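# Reproduce the reference drawing on the paper pad with markers

## Task

Use the markers to draw a copy of the reference image called 'drawing' on the pad of paper. The image represents the entire sheet, and its upper side corresponds to the pad's long edge that lies farthest from the robot. Only the pad is judged; the scrap strip next to it can be used freely.

## Robot and tools

Robot: two arms, left_arm and right_arm, each with six revolute joints and a parallel two-finger gripper. Calibrated bases in the scene frame: left_arm at (-0.006, +0.341, 0) m, right_arm at (-0.005, -0.338, 0) m, both facing almost straight along +x.

Scene frame: origin at table-top height, halfway between the nominal bases. +x points out over the table, +z up, and left_arm sits on the +y side (this is not tied to left or right in any image). Reported end_effector_position (m) and end_effector_quat_wxyz use this frame and may be off by a few cm, more when stretched far. The gripper's fingers point along its own +z and close along its y; end_effector_position lies between the finger pads, about 1 cm short of the tips.

The 14-number row: every motion argument is a row of 14 numbers, each in [-1, 1], always all 14 even if one arm is idle. First left_arm: six joint numbers then its opening; then right_arm the same way. Joint order in a row and in every per-joint result list: wrist pitch (joint4), wrist roll (joint6), shoulder (joint2), wrist yaw (joint5), elbow (joint3), waist (joint1). Joint numbers are offsets, not poses: they are added to the arm's Joint targets as they stood when the action (or move) began, not to the previous row. Scale: 1.0 equals 1.202 rad for waist, 1.258 shoulder, 1.3 elbow, 2.073 wrist pitch, 2.022 wrist yaw and wrist roll. Opening is absolute: +1 fully open, -1 shut. To keep a gripper unchanged, repeat its current command; a 0 is itself a command (half open).

Joint ranges (rad): waist -2.618 to 3.054, shoulder 0.000 to 3.142, elbow 0.000 to 3.142, wrist pitch -1.571 to 1.571, wrist yaw -1.571 to 1.571, wrist roll -2.094 to 2.094. Real ends may differ by up to 0.059 rad. An action whose offsets would carry a joint more than 0.059 rad beyond its range is rejected for both arms; if this happens to the first action, the whole call is rejected. A joint clipped at its end produces "joint sent to its limit".

Motion limits: joint targets may only lead the measured angle by 0.202 (waist), 0.258 (shoulder), 0.3 (elbow), 0.573 (wrist pitch), 0.522 (yaw, roll) rad per step, and if targets would put a gripper over 200 mm from where it is, that arm's targets are shrunk back. Large moves therefore take several actions; very small turns may not start.

Tools:
- execute_actions(actions, cameras): actions is a list of actions; each action is a table of up to 15 rows, one per 1/30 s control step, the last row held until 15 steps pass. An empty list just reports state and images. cameras picks images: omitted/null/["all"] gives all, [] none; names are cam_high, cam_low, cam_above, cam_left_wrist, cam_right_wrist (each 672x504).
- move(target, speed, blend, opening_speed, blocking, cameras): target is one 14-number row or a list of up to 15 rows, every row an offset from the same starting Joint targets. All joints move together, so grippers trace curves; there is no collision avoidance. speed: rad/s of the joint with the longest way, 0.01 to 2, default 0.5, one value or one per target. blend: rad of corner rounding per target (0 stops at each). opening_speed: gripper command rate per second on the -1..+1 scale, at least 0.2; use a low value for gentle closing. blocking=false returns after about 0.5 s while motion continues. Its result adds a move: line: done, off_target, moving, held or fault, maybe limits=held, plus the farthest-off joint per arm.
- wait(seconds 0 to 10): lets the scene run holding commands.
- stop(): brakes a running move.
- zoom_image(camera, region [x0,y0,x1,y1] pixels, at most 504x504): closer look at the latest image of that camera.
- show_instructions(): shows the reference image(s).
- read_manual(section="licences"): licence text only.
- finished_scene(scene=1): ends the scene for good.

Result lines: Joint positions and Joint velocities per arm (joints in the order above in rad and rad/s, then finger-pad gap in m, 0.094 when open); "within noise" means no real motion. Joint targets are what the next offsets count from. Tool commands shows present gripper commands. grip_measured is the measured opening on the command scale; grip_effort_nm is gripper motor effort (negative closing) and is not a pad force. Joint torques follow the joint order, include arm weight, and numbers 3, 5, 6 wrap at ±28 N m. Actions results also list joint positions at some steps. "joint command not followed" means the clearance check altered targets. MOTOR HOT warns of heating; OVER-TEMPERATURE FAULT folds and disables that arm.

Advice: pick a marker with a firm but gentle grip, touch the paper lightly with the tip, and draw with small offsets at modest speed. Do not push hard into the table or pad, do not let the two arms hit each other, never let a marker or anything else leave the table, and avoid holding an arm stretched or straining, which heats motors. If an arm is stuck pressing, command its targets back past its measured positions. Objects may occasionally get nudged by outside forces, so recheck with the cameras.

Each tool is called after "Call:" in YAML: its name, and indented under it one key for each argument.

Reference images:

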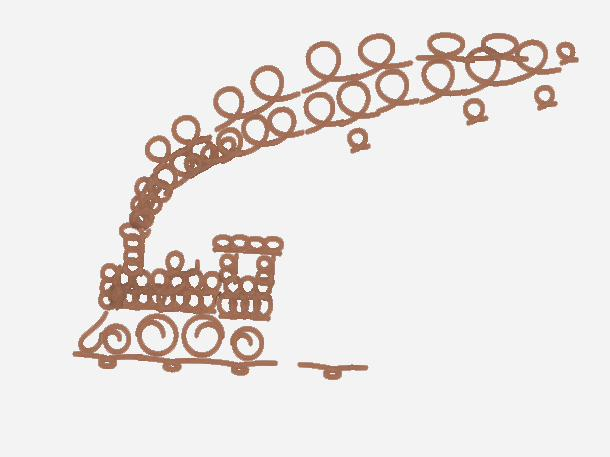

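## Session

Call:
show_instructions:

Call:
execute_actions:
  actions: []

Reference images for this scene: drawing.

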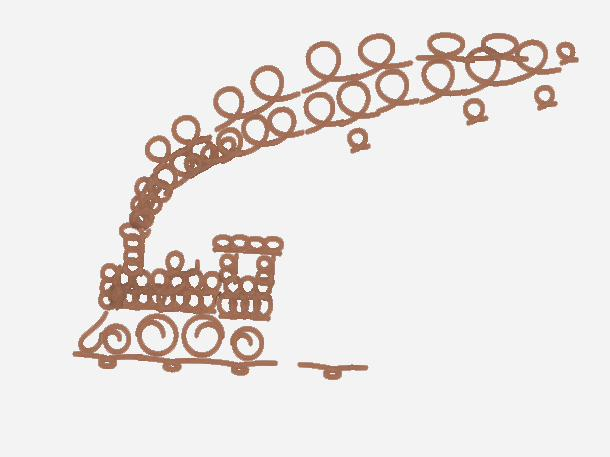

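Scene clock: 0.00 s.
left_arm: end_effector_position=(+0.3923, +0.3348, +0.1109) grip_measured=+1.000 grip_effort_nm=n/a end_effector_quat_wxyz=(+0.619, -0.006, +0.785, +0.003) | right_arm: end_effector_position=(+0.3926, -0.3962, +0.1309) grip_measured=+1.000 grip_effort_nm=n/a end_effector_quat_wxyz=(+0.624, +0.073, +0.770, -0.109)
Joint names: [wrist pitch, wrist roll, shoulder, wrist yaw, elbow, waist]
Joint positions: left_arm=[1.014 -0.014 1.582 -0.052 0.332 -0.05 0.094] | right_arm=[0.967 -0.036 1.532 0.21 0.362 -0.038 0.094]
Joint velocities: within noise
Joint torques (N m): no reading
Heat: left arm: 34 °C; right arm: 34 °C.
Joint targets: left_arm=[1.021 -0.014 1.574 -0.052 0.340 -0.050] | right_arm=[0.979 -0.036 1.522 0.211 0.373 -0.038]
Tool commands: left_gripper/opening=+1.0 right_gripper/opening=+1.0

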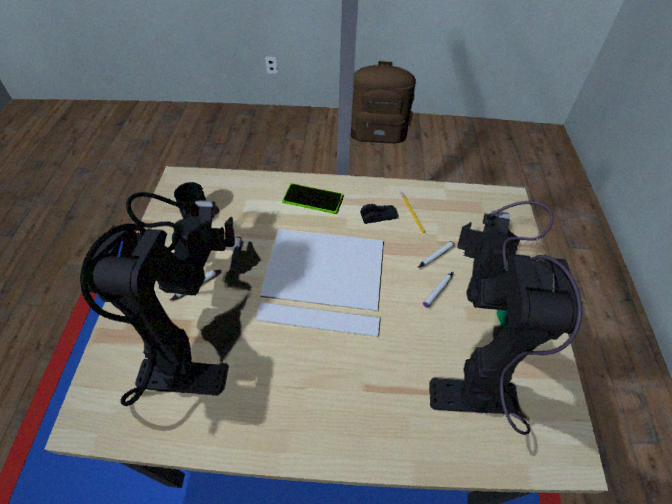

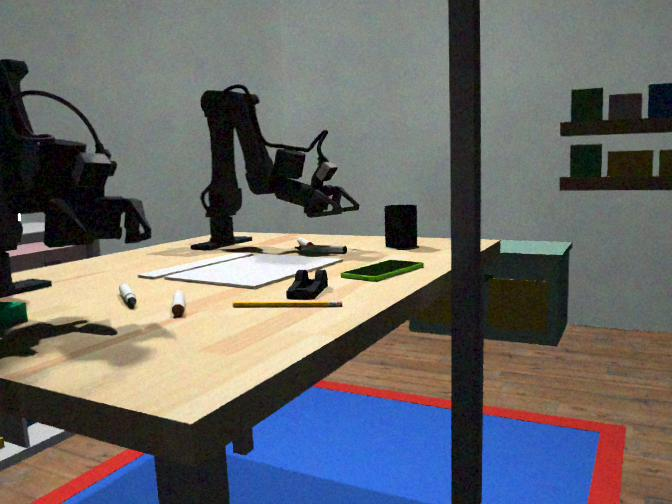

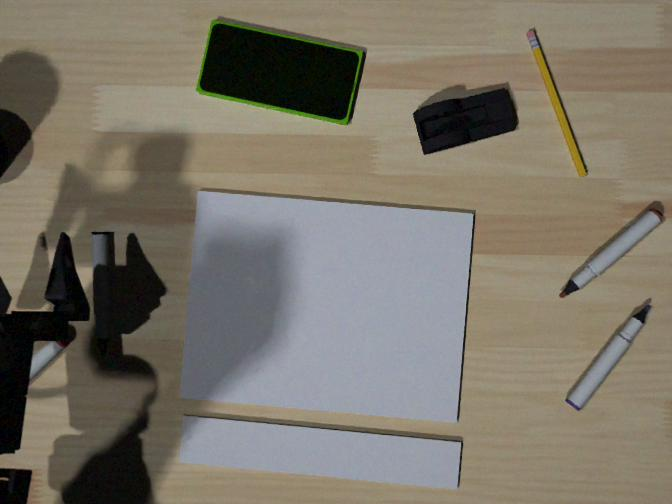

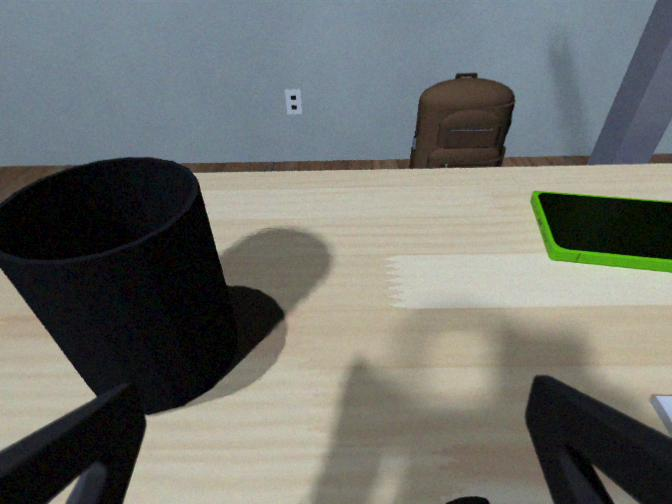

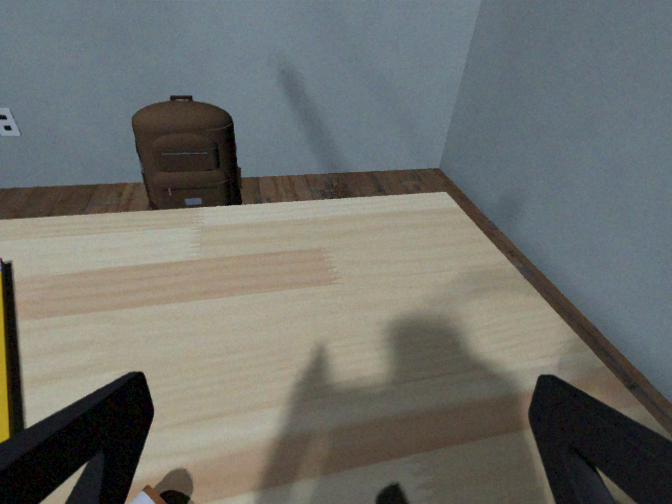

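Call:
zoom_image:
  camera: "cam_above"
  region: [520, 180, 672, 420]

Call:
zoom_image:
  camera: "cam_above"
  region: [0, 180, 200, 400]

Call:
zoom_image:
  camera: "cam_low"
  region: [100, 230, 360, 340]

Call:
zoom_image:
  camera: "cam_high"
  region: [120, 170, 560, 400]

Call:
zoom_image:
  camera: "cam_above"
  region: [170, 170, 490, 500]

Scaled by 2.100 from the camera's 672x504 image, which has a finer 960x720 frame.

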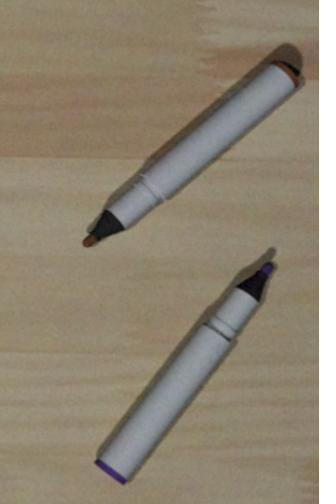

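Scaled by 2.291 from the camera's 672x504 image, which has a finer 960x720 frame.

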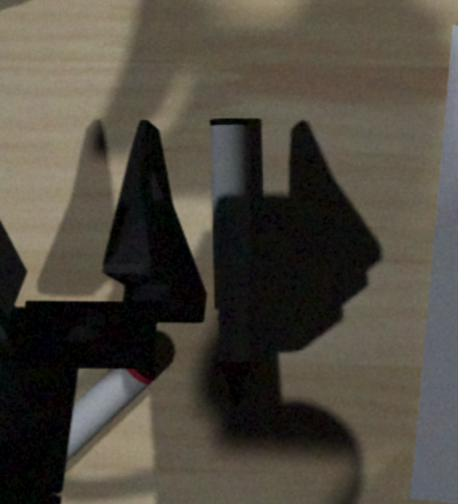

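Scaled by 1.938 from the camera's 672x504 image, which has a finer 960x720 frame.

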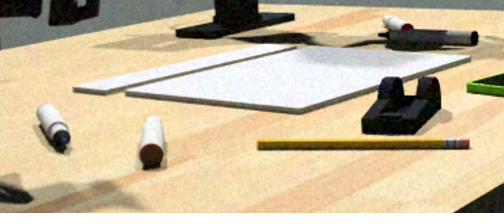

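Scaled by 1.145 from the camera's 672x504 image, which has a finer 960x720 frame.

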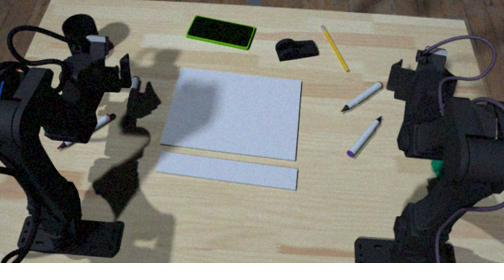

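Scaled by 1.527 from the camera's 672x504 image, which has a finer 960x720 frame.

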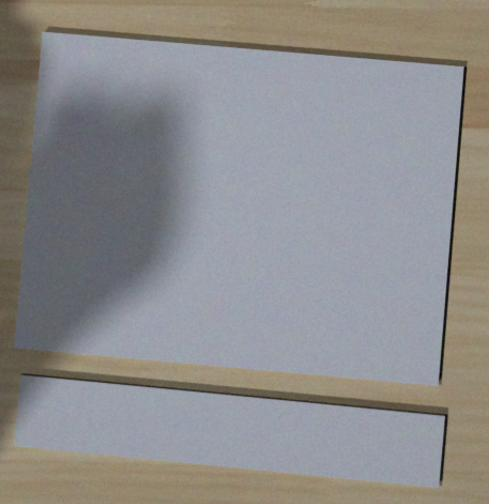

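Call:
move:
  target: [0,0,0,0,0,0,1, -0.8582,0.2651,0.3005,-0.1044,0.99,0.1248,0.1]
  speed: 0.8
  opening_speed: 1.0

Scene clock: 15.10 s.
left_arm: end_effector_position=(+0.3923, +0.3348, +0.1109) grip_measured=+1.000 grip_effort_nm=0.002 end_effector_quat_wxyz=(+0.619, -0.006, +0.785, +0.003) | right_arm: end_effector_position=(+0.4700, -0.2947, +0.1440) grip_measured=+0.102 grip_effort_nm=-0.085 end_effector_quat_wxyz=(+0.241, +0.195, +0.948, +0.071)
Joint names: [wrist pitch, wrist roll, shoulder, wrist yaw, elbow, waist]
Joint positions: left_arm=[1.014 -0.014 1.582 -0.052 0.332 -0.05 0.094] | right_arm=[-0.793 0.495 1.896 0.004 1.625 0.107 0.052]
Joint velocities: within noise
Joint torques (N m): left_arm=[1.64 0.03 -6.38 -0.05 5.22 -0.01] | right_arm=[0.98 0.04 -7.42 -0.04 9.57 0.38]
Heat: left arm: 35 °C; right arm: 37 °C.
Joint targets: left_arm=[1.021 -0.014 1.574 -0.052 0.340 -0.050] | right_arm=[-0.800 0.500 1.900 -0.001 1.660 0.112]
move: done

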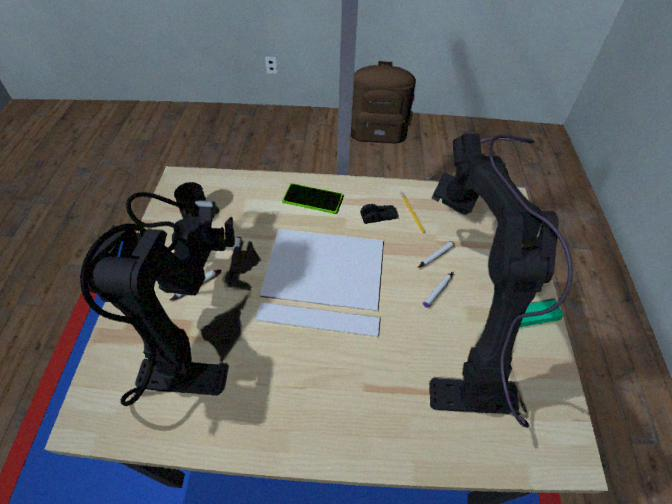

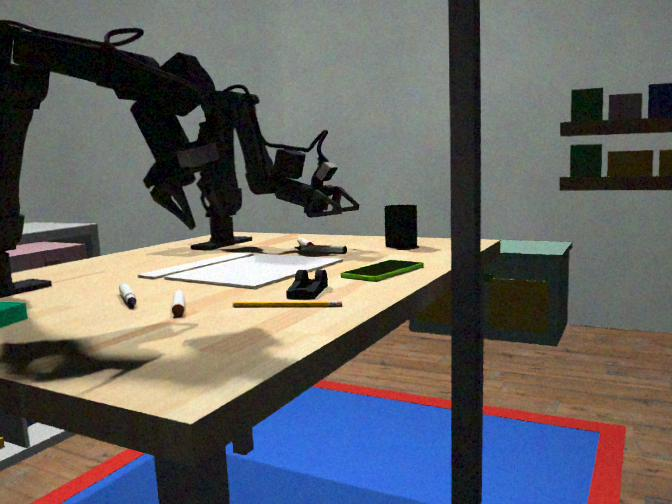

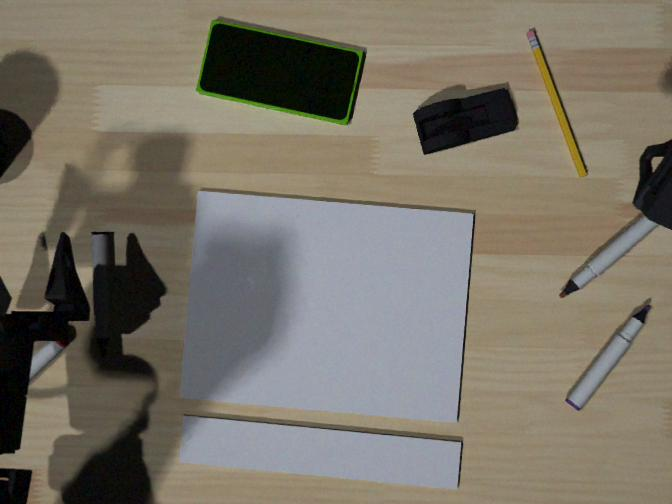

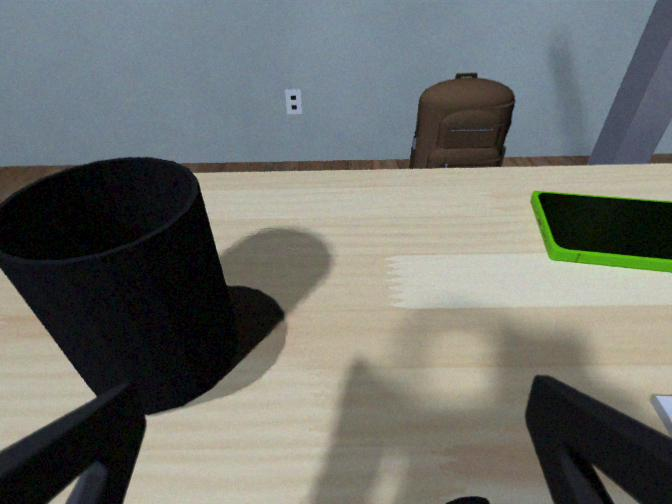

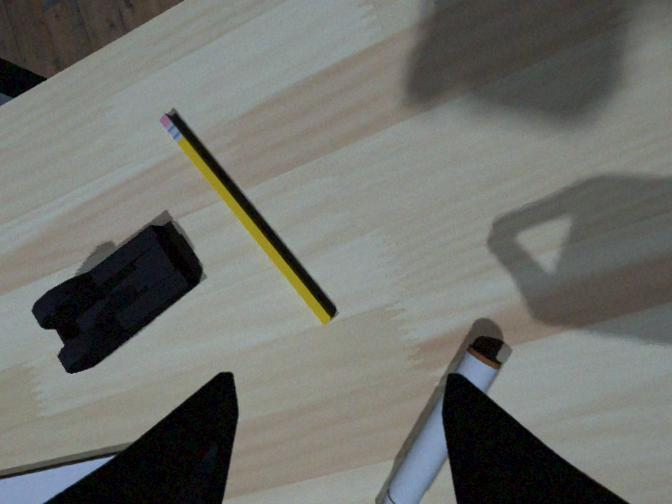

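Call:
move:
  target: [0,0,0,0,0,0,1, -0.3521,0.2057,0.1466,0.0005,0.295,0,0.1]
  speed: 0.6

Scene clock: 17.67 s.
left_arm: end_effector_position=(+0.3923, +0.3348, +0.1109) grip_measured=+1.000 grip_effort_nm=-0.007 end_effector_quat_wxyz=(+0.619, -0.006, +0.785, +0.003) | right_arm: end_effector_position=(+0.3869, -0.3021, +0.1443) grip_measured=+0.102 grip_effort_nm=-0.085 end_effector_quat_wxyz=(-0.005, +0.398, +0.917, -0.004)
Joint names: [wrist pitch, wrist roll, shoulder, wrist yaw, elbow, waist]
Joint positions: left_arm=[1.014 -0.014 1.582 -0.052 0.332 -0.05 0.094] | right_arm=[-1.515 0.909 2.078 0.002 2.01 0.107 0.052]
Joint velocities: within noise
Joint torques (N m): left_arm=[1.65 0.07 -6.34 -0.04 5.2 0.05] | right_arm=[0.16 0.05 -7.76 0 8.42 0.38]
Heat: left arm: 35 °C; right arm: 37 °C.
Joint targets: left_arm=[1.021 -0.014 1.574 -0.052 0.340 -0.050] | right_arm=[-1.530 0.916 2.085 0.001 2.043 0.112]
move: done

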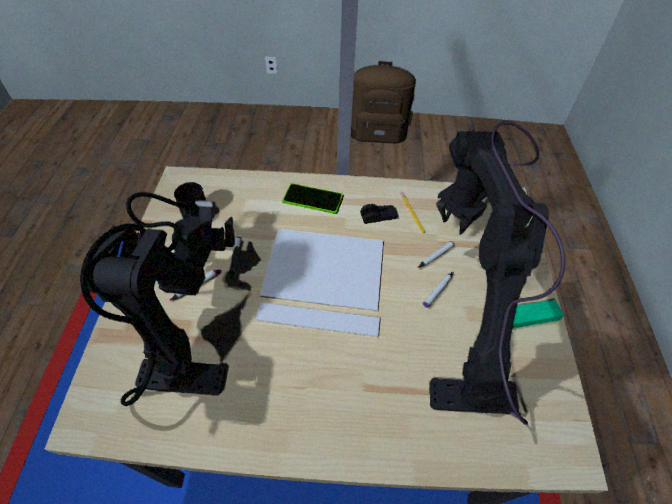

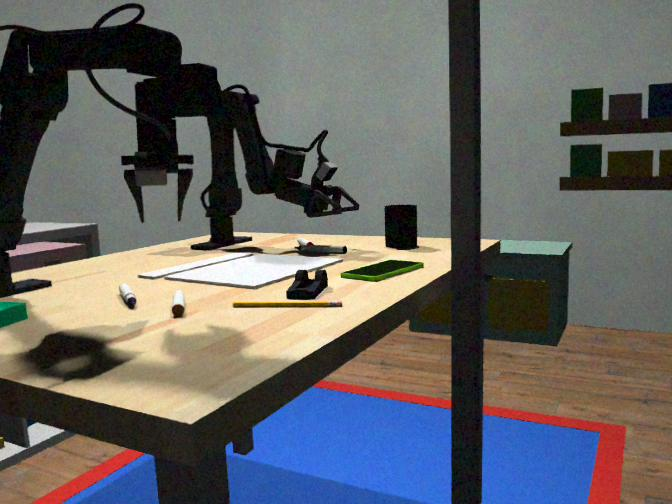

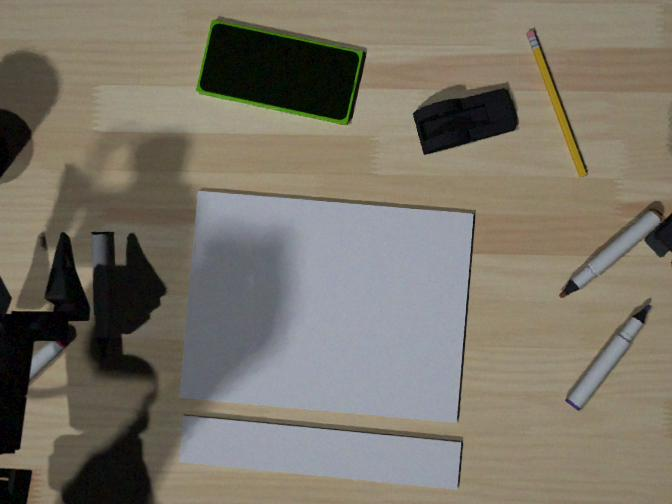

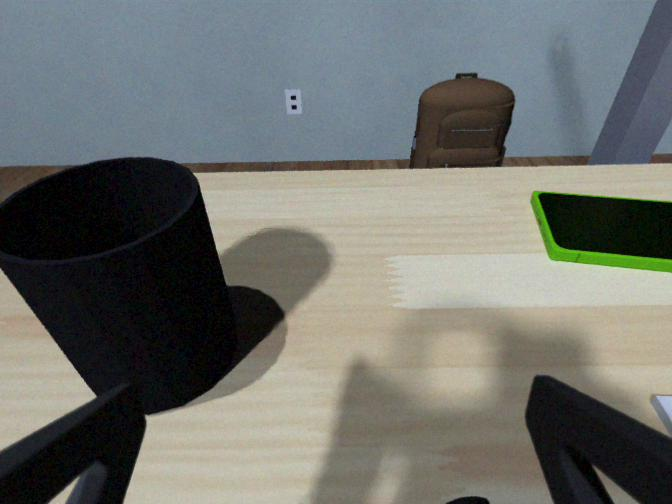

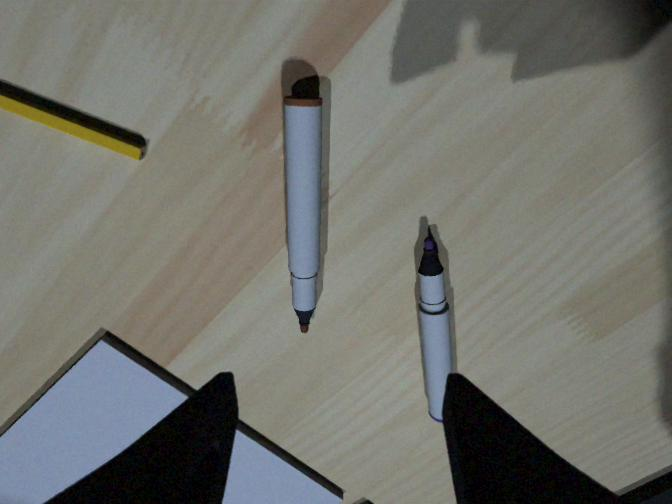

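Call:
move:
  target: [0,0,0,0,0,0,1, 0.1085,0.0401,0.0072,-0.0005,-0.1546,0.0358,0.1]
  speed: 0.3
  cameras: ["cam_right_wrist","cam_low","cam_above"]

Scene clock: 21.07 s.
left_arm: end_effector_position=(+0.3923, +0.3348, +0.1109) grip_measured=+1.000 grip_effort_nm=-0.007 end_effector_quat_wxyz=(+0.619, -0.006, +0.785, +0.003) | right_arm: end_effector_position=(+0.3965, -0.2839, +0.0988) grip_measured=+0.102 grip_effort_nm=-0.085 end_effector_quat_wxyz=(+0.004, +0.416, +0.909, +0.002)
Joint names: [wrist pitch, wrist roll, shoulder, wrist yaw, elbow, waist]
Joint positions: left_arm=[1.014 -0.014 1.582 -0.052 0.332 -0.05 0.094] | right_arm=[-1.32 0.991 2.09 0 1.848 0.149 0.052]
Joint velocities: within noise
Joint torques (N m): left_arm=[1.68 0.02 -6.52 -0.03 5.26 0.09] | right_arm=[0.48 0.06 -8.24 0 5.07 0.51]
Heat: left arm: 36 °C; right arm: 36 °C.
Joint targets: left_arm=[1.021 -0.014 1.574 -0.052 0.340 -0.050] | right_arm=[-1.305 0.997 2.093 -0.001 1.842 0.155]
move: done
Images, in order (width x height): cam_low 672x504, cam_above 672x504, cam_right_wrist 672x504.

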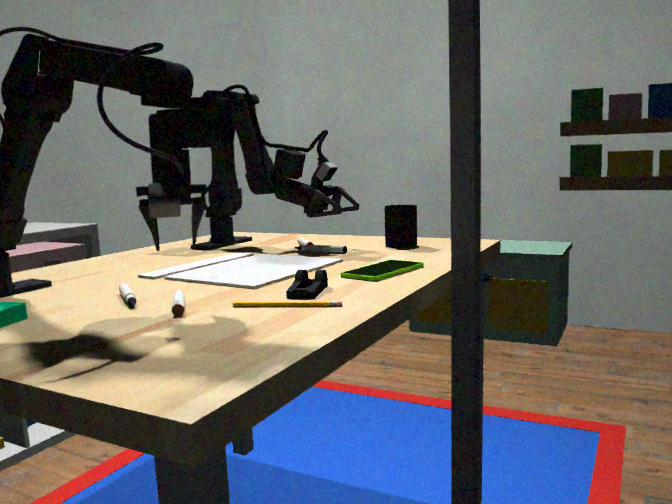

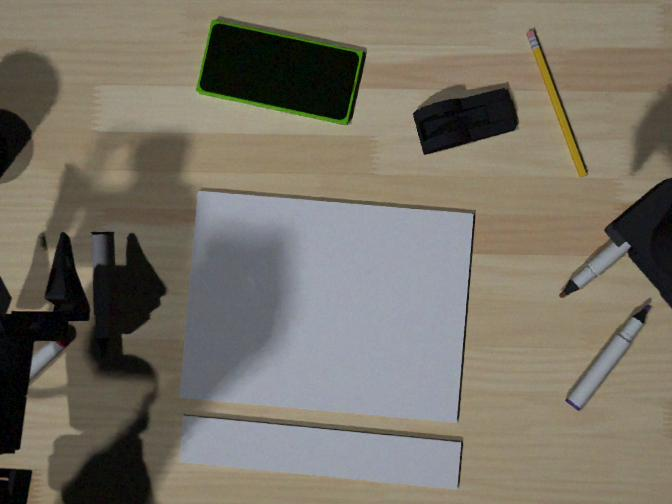

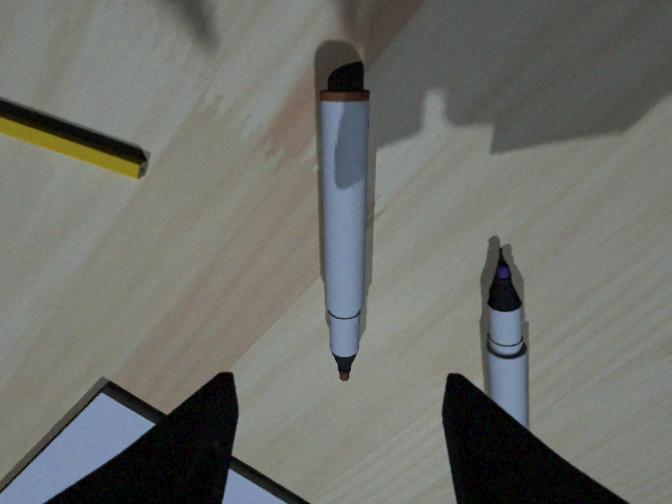

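Call:
move:
  target: [0,0,0,0,0,0,1, 0.1055,0.0035,0.0142,0,-0.1627,0.0064,0.1]
  speed: 0.2
  cameras: ["cam_right_wrist","cam_low","cam_high"]

Scene clock: 24.50 s.
left_arm: end_effector_position=(+0.3923, +0.3348, +0.1109) grip_measured=+1.000 grip_effort_nm=-0.002 end_effector_quat_wxyz=(+0.619, -0.006, +0.785, +0.003) | right_arm: end_effector_position=(+0.3910, -0.2816, +0.0394) grip_measured=+0.102 grip_effort_nm=-0.085 end_effector_quat_wxyz=(+0.000, +0.416, +0.910, +0.000)
Joint names: [wrist pitch, wrist roll, shoulder, wrist yaw, elbow, waist]
Joint positions: left_arm=[1.014 -0.014 1.582 -0.052 0.332 -0.05 0.094] | right_arm=[-1.101 0.998 2.108 0 1.637 0.156 0.052]
Joint velocities: within noise
Joint torques (N m): left_arm=[1.63 0.02 -6.26 -0.07 5.08 -0.09] | right_arm=[0.44 0.06 -8.18 0 4.93 0.5]
Heat: left arm: 36 °C; right arm: 37 °C.
Joint targets: left_arm=[1.021 -0.014 1.574 -0.052 0.340 -0.050] | right_arm=[-1.086 1.004 2.111 -0.001 1.631 0.163]
move: done
Images, in order (width x height): cam_high 672x504, cam_low 672x504, cam_right_wrist 672x504.

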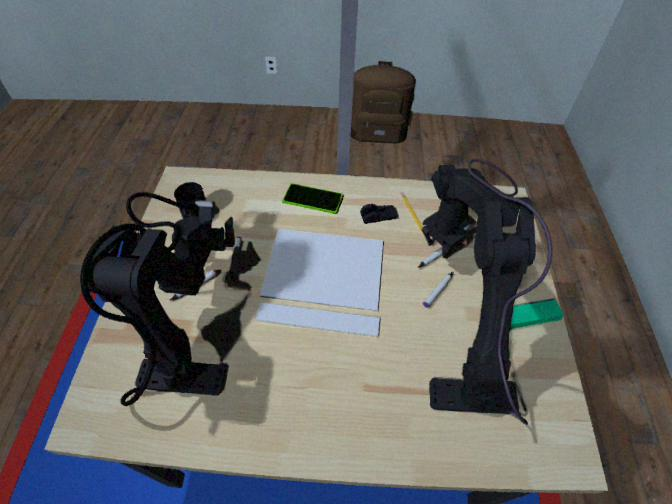

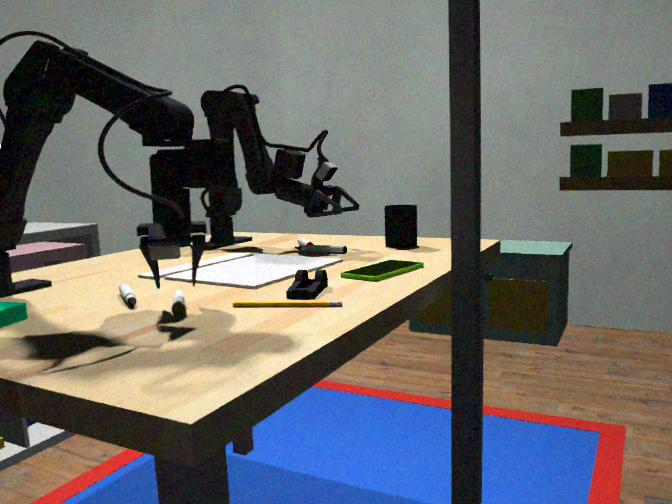

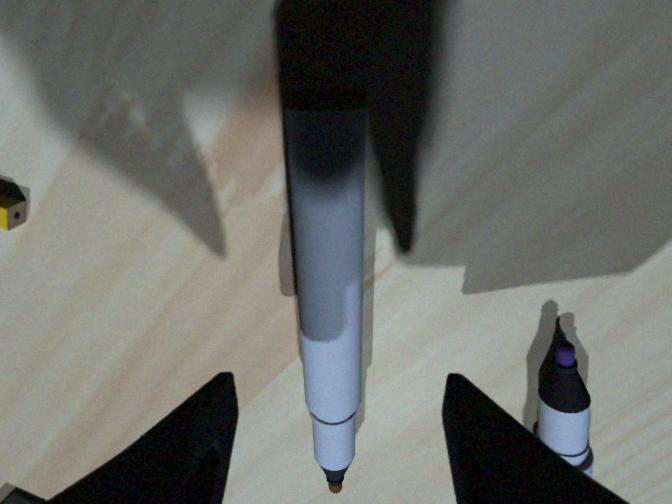

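Call:
move:
  target: [0,0,0,0,0,0,1, 0.0431,0.002,0.0250,0,-0.0436,0.0033,0.1]
  speed: 0.1
  cameras: ["cam_right_wrist","cam_low"]

Call:
zoom_image:
  camera: "cam_low"
  region: [80, 220, 280, 370]

Scene clock: 26.93 s.
left_arm: end_effector_position=(+0.3923, +0.3348, +0.1109) grip_measured=+1.000 grip_effort_nm=-0.002 end_effector_quat_wxyz=(+0.619, -0.006, +0.785, +0.003) | right_arm: end_effector_position=(+0.3927, -0.2806, +0.0145) grip_measured=+0.102 grip_effort_nm=-0.085 end_effector_quat_wxyz=(+0.001, +0.417, +0.909, +0.001)
Joint names: [wrist pitch, wrist roll, shoulder, wrist yaw, elbow, waist]
Joint positions: left_arm=[1.014 -0.014 1.582 -0.052 0.332 -0.05 0.094] | right_arm=[-1.012 1.002 2.137 0 1.581 0.158 0.052]
Joint velocities: within noise
Joint torques (N m): left_arm=[1.68 0.05 -6.27 -0.04 5.23 -0.1] | right_arm=[0.46 0.07 -8.18 0 4.72 0.7]
Heat: left arm: 36 °C; right arm: 37 °C.
Joint targets: left_arm=[1.021 -0.014 1.574 -0.052 0.340 -0.050] | right_arm=[-0.997 1.008 2.143 -0.001 1.574 0.167]
move: done
Images, in order (width x height): cam_low 672x504, cam_right_wrist 672x504.

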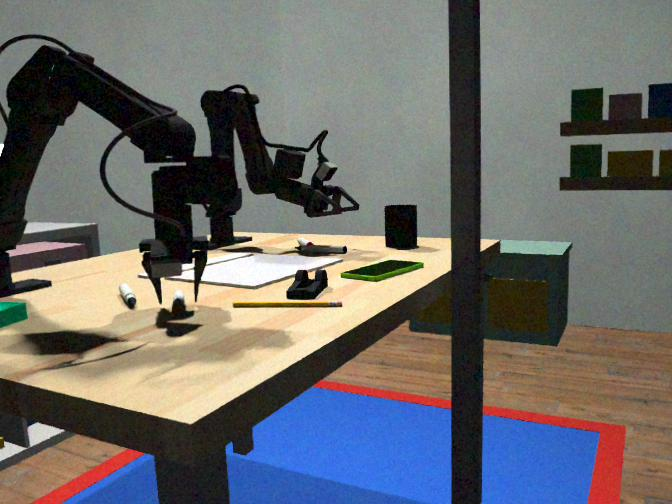

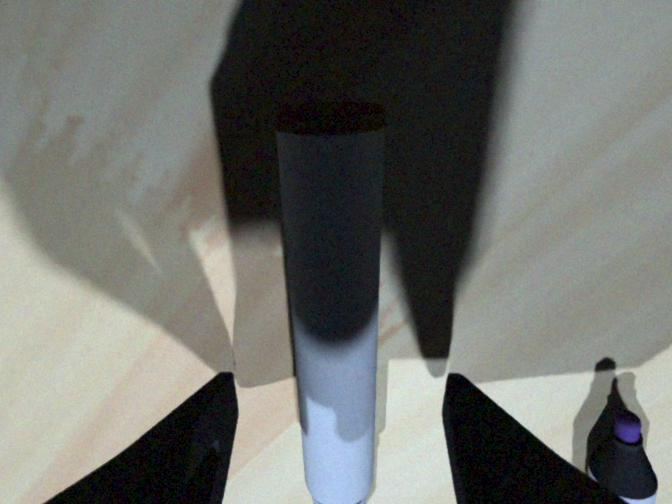

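Scaled by 2.520 from the camera's 672x504 image, which has a finer 960x720 frame.

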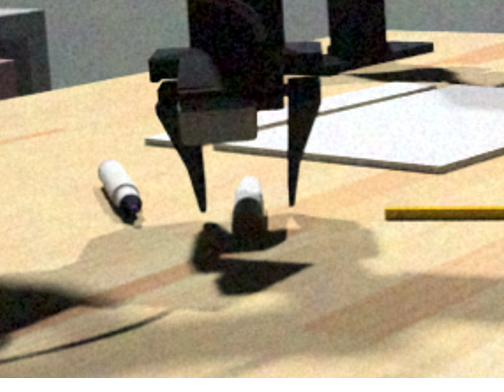

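Call:
move:
  target: [0,0,0,0,0,0,1, 0,0,0,0,0,0,-0.9]
  opening_speed: 0.4
  cameras: ["cam_right_wrist","cam_low"]

Scene clock: 29.97 s.
left_arm: end_effector_position=(+0.3923, +0.3348, +0.1109) grip_measured=+1.000 grip_effort_nm=-0.002 end_effector_quat_wxyz=(+0.619, -0.006, +0.785, +0.003) | right_arm: end_effector_position=(+0.3930, -0.2805, +0.0146) grip_measured=-0.661 grip_effort_nm=-1.033 end_effector_quat_wxyz=(+0.002, +0.417, +0.909, +0.001)
Joint names: [wrist pitch, wrist roll, shoulder, wrist yaw, elbow, waist]
Joint positions: left_arm=[1.014 -0.014 1.582 -0.052 0.332 -0.05 0.094] | right_arm=[-1.011 1.002 2.137 0 1.581 0.158 0.016]
Joint velocities: within noise
Joint torques (N m): left_arm=[1.66 0.05 -6.38 -0.02 5.19 -0.09] | right_arm=[0.46 0.07 -8.18 0 4.74 0.7]
Heat: left arm: 37 °C; right arm: 37 °C.
Joint targets: left_arm=[1.021 -0.014 1.574 -0.052 0.340 -0.050] | right_arm=[-0.997 1.008 2.143 0.000 1.574 0.167]
move: done
Images, in order (width x height): cam_low 672x504, cam_right_wrist 672x504.

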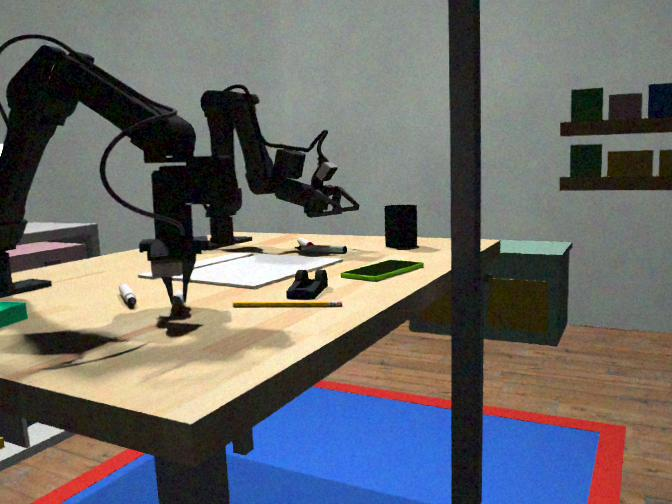

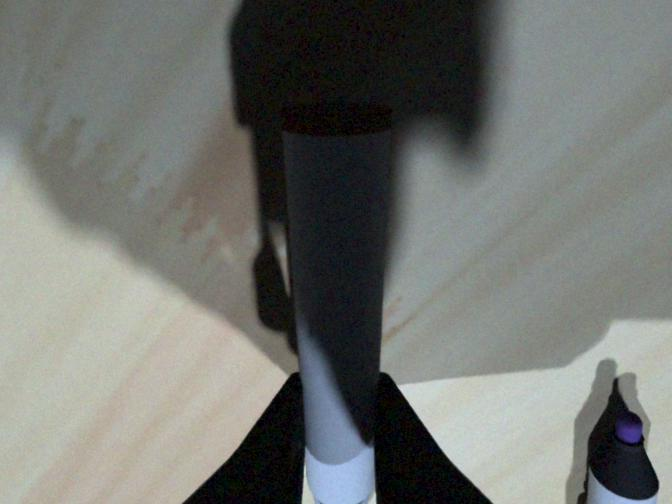

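Call:
move:
  target:
    - [0,0,0,0,0,0,1, -0.0820,0,-0.0200,0,0.1150,0,-0.9]
    - [0,0,0,0,0,0,1, -0.1630,0,-0.0460,0,0.2350,0,-0.9]
  speed: 0.25
  blend: 0.05
  cameras: ["cam_right_wrist","cam_low","cam_above"]

Scene clock: 33.70 s.
left_arm: end_effector_position=(+0.3923, +0.3348, +0.1109) grip_measured=+1.000 grip_effort_nm=-0.002 end_effector_quat_wxyz=(+0.619, -0.006, +0.785, +0.003) | right_arm: end_effector_position=(+0.3959, -0.2801, +0.0879) grip_measured=-0.661 grip_effort_nm=-1.028 end_effector_quat_wxyz=(-0.008, +0.417, +0.909, -0.005)
Joint names: [wrist pitch, wrist roll, shoulder, wrist yaw, elbow, waist]
Joint positions: left_arm=[1.014 -0.014 1.582 -0.052 0.332 -0.05 0.094] | right_arm=[-1.319 1.002 2.12 0 1.85 0.158 0.016]
Joint velocities: within noise
Joint torques (N m): left_arm=[1.67 0.04 -6.53 -0.05 5.24 -0.01] | right_arm=[0.18 0.06 -11.26 0 8.25 0.7]
Heat: left arm: 37 °C; right arm: 37 °C.
Joint targets: left_arm=[1.021 -0.014 1.574 -0.052 0.340 -0.050] | right_arm=[-1.335 1.008 2.085 0.000 1.880 0.167]
move: done
Images, in order (width x height): cam_low 672x504, cam_above 672x504, cam_right_wrist 672x504.

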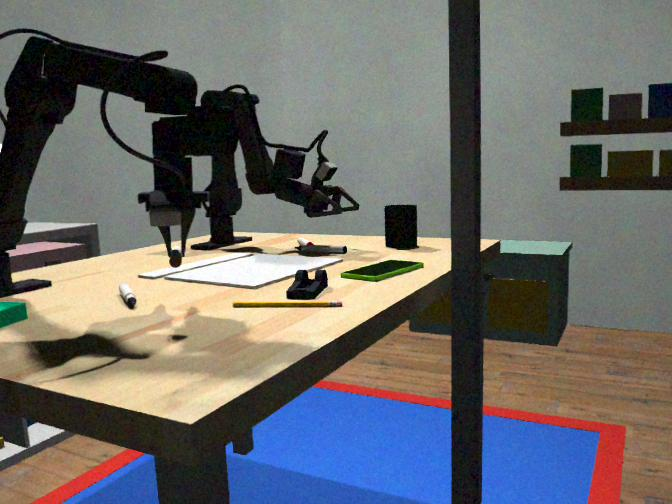

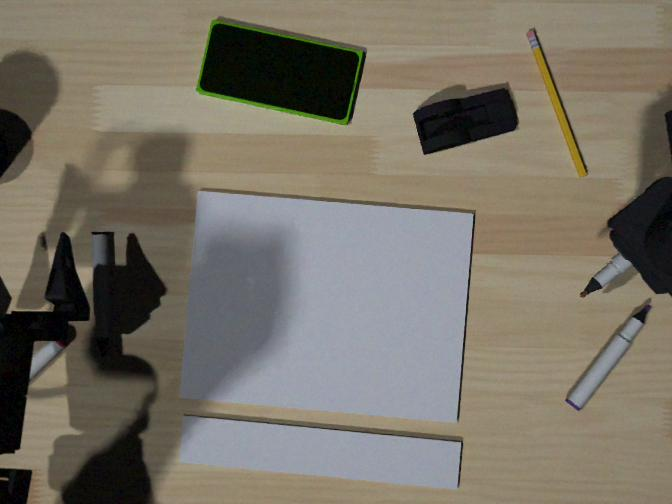

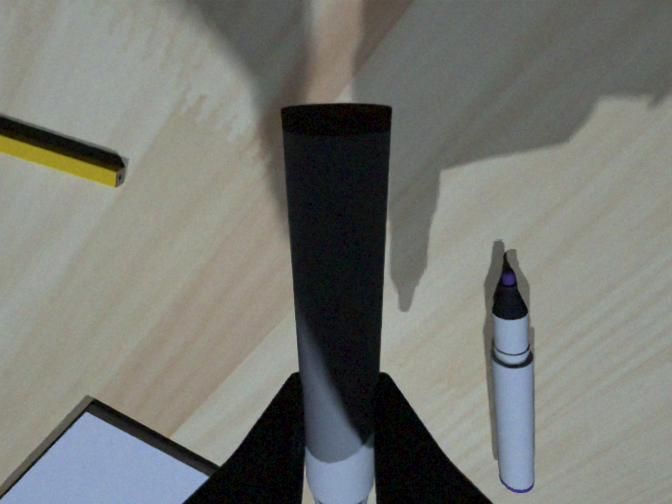

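Call:
move:
  target: [0,0,0,0,0,0,1, 0.8852,-0.4985,-0.3060,0,-0.6769,0.3602,-0.9]
  speed: 0.6
  cameras: ["cam_right_wrist","cam_high"]

Scene clock: 38.50 s.
left_arm: end_effector_position=(+0.3923, +0.3348, +0.1109) grip_measured=+1.000 grip_effort_nm=-0.002 end_effector_quat_wxyz=(+0.619, -0.006, +0.785, +0.003) | right_arm: end_effector_position=(+0.4343, -0.0486, +0.1978) grip_measured=-0.661 grip_effort_nm=-1.033 end_effector_quat_wxyz=(+0.584, -0.224, +0.760, +0.177)
Joint names: [wrist pitch, wrist roll, shoulder, wrist yaw, elbow, waist]
Joint positions: left_arm=[1.014 -0.014 1.582 -0.052 0.332 -0.05 0.094] | right_arm=[0.469 0.007 1.735 0 1.008 0.597 0.016]
Joint velocities: within noise
Joint torques (N m): left_arm=[1.68 0.04 -6.39 -0.04 5.12 -0.06] | right_arm=[1.9 -0.06 -9.31 0 5.86 0.18]
Heat: left arm: 37 °C; right arm: 38 °C.
Joint targets: left_arm=[1.021 -0.014 1.574 -0.052 0.340 -0.050] | right_arm=[0.500 0.000 1.700 -0.001 1.000 0.600]
move: done
Images, in order (width x height): cam_high 672x504, cam_right_wrist 672x504.

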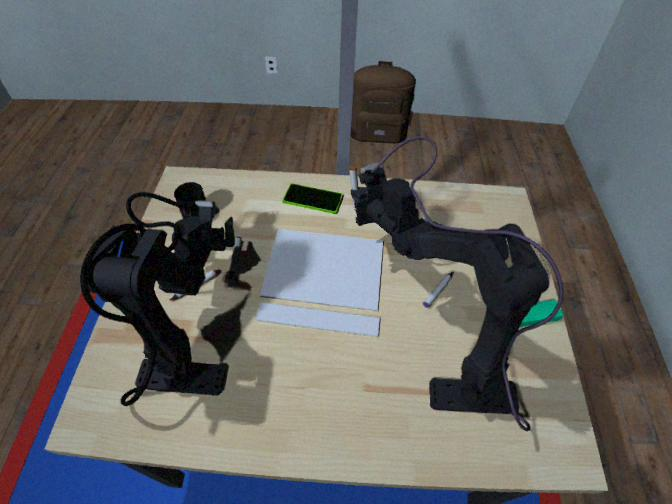

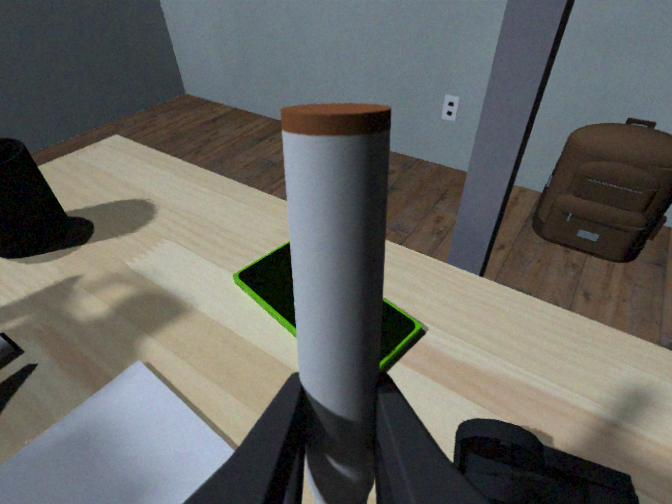

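Call:
move:
  target: [0,0,0,0,0,0,1, 0.2123,0,0.1017,0,-0.2862,0.4468,-0.9]
  speed: 0.5

Scene clock: 40.70 s.
left_arm: end_effector_position=(+0.3923, +0.3348, +0.1109) grip_measured=+1.000 grip_effort_nm=-0.007 end_effector_quat_wxyz=(+0.619, -0.006, +0.785, +0.003) | right_arm: end_effector_position=(+0.1968, +0.0869, +0.0977) grip_measured=-0.661 grip_effort_nm=-1.033 end_effector_quat_wxyz=(+0.505, -0.426, +0.678, +0.322)
Joint names: [wrist pitch, wrist roll, shoulder, wrist yaw, elbow, waist]
Joint positions: left_arm=[1.014 -0.014 1.582 -0.052 0.332 -0.05 0.094] | right_arm=[0.909 0.005 1.827 -0.003 0.631 1.141 0.016]
Joint velocities: within noise
Joint torques (N m): left_arm=[1.69 0.02 -6.43 -0.05 5.19 -0.05] | right_arm=[1.94 -0.06 -5.93 0.03 4.51 -0.34]
Heat: left arm: 37 °C; right arm: 38 °C.
Joint targets: left_arm=[1.021 -0.014 1.574 -0.052 0.340 -0.050] | right_arm=[0.940 0.000 1.828 -0.001 0.628 1.137]
move: done

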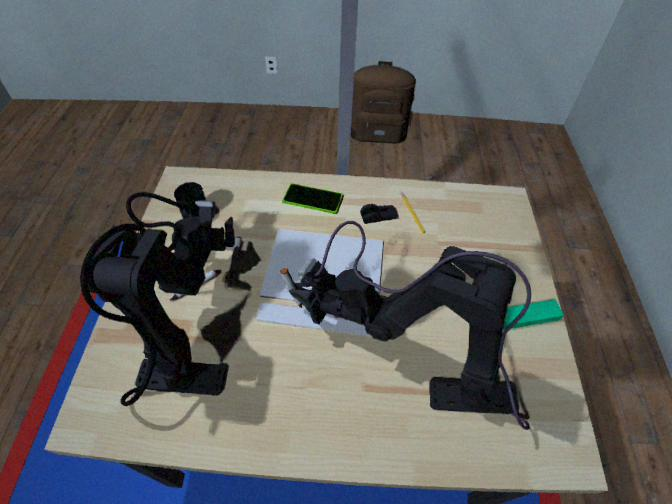

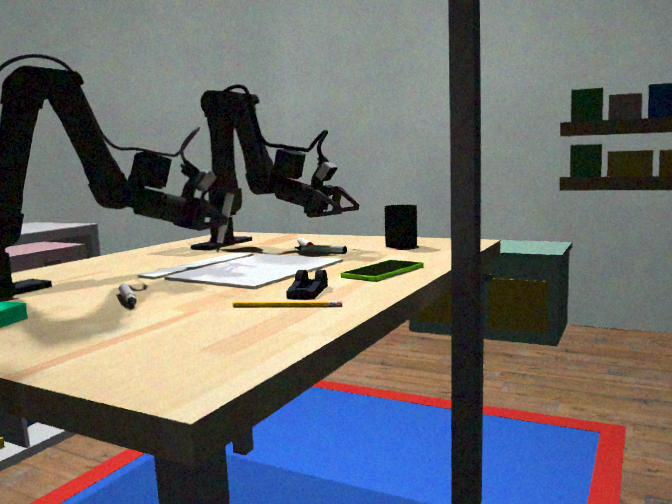

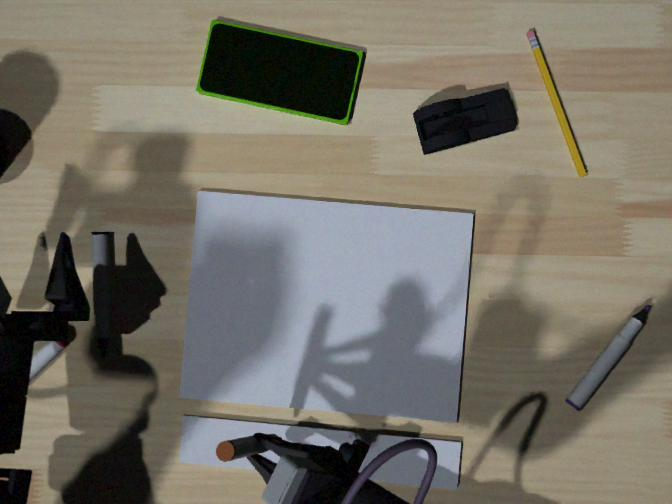

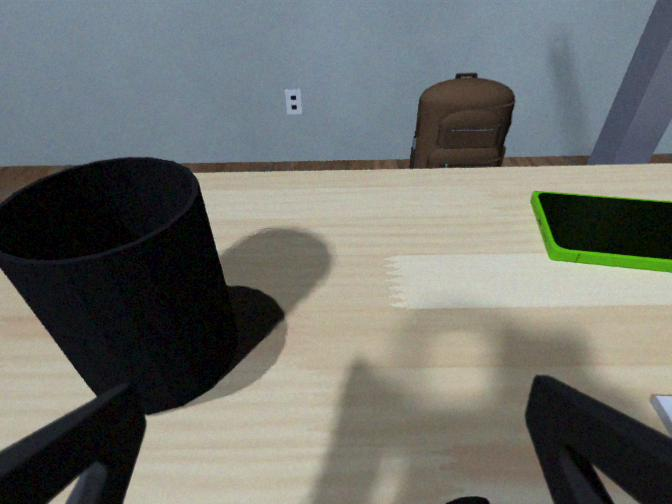

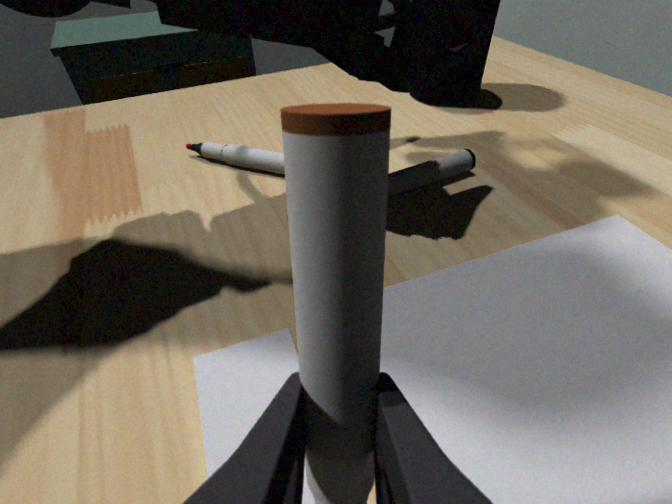

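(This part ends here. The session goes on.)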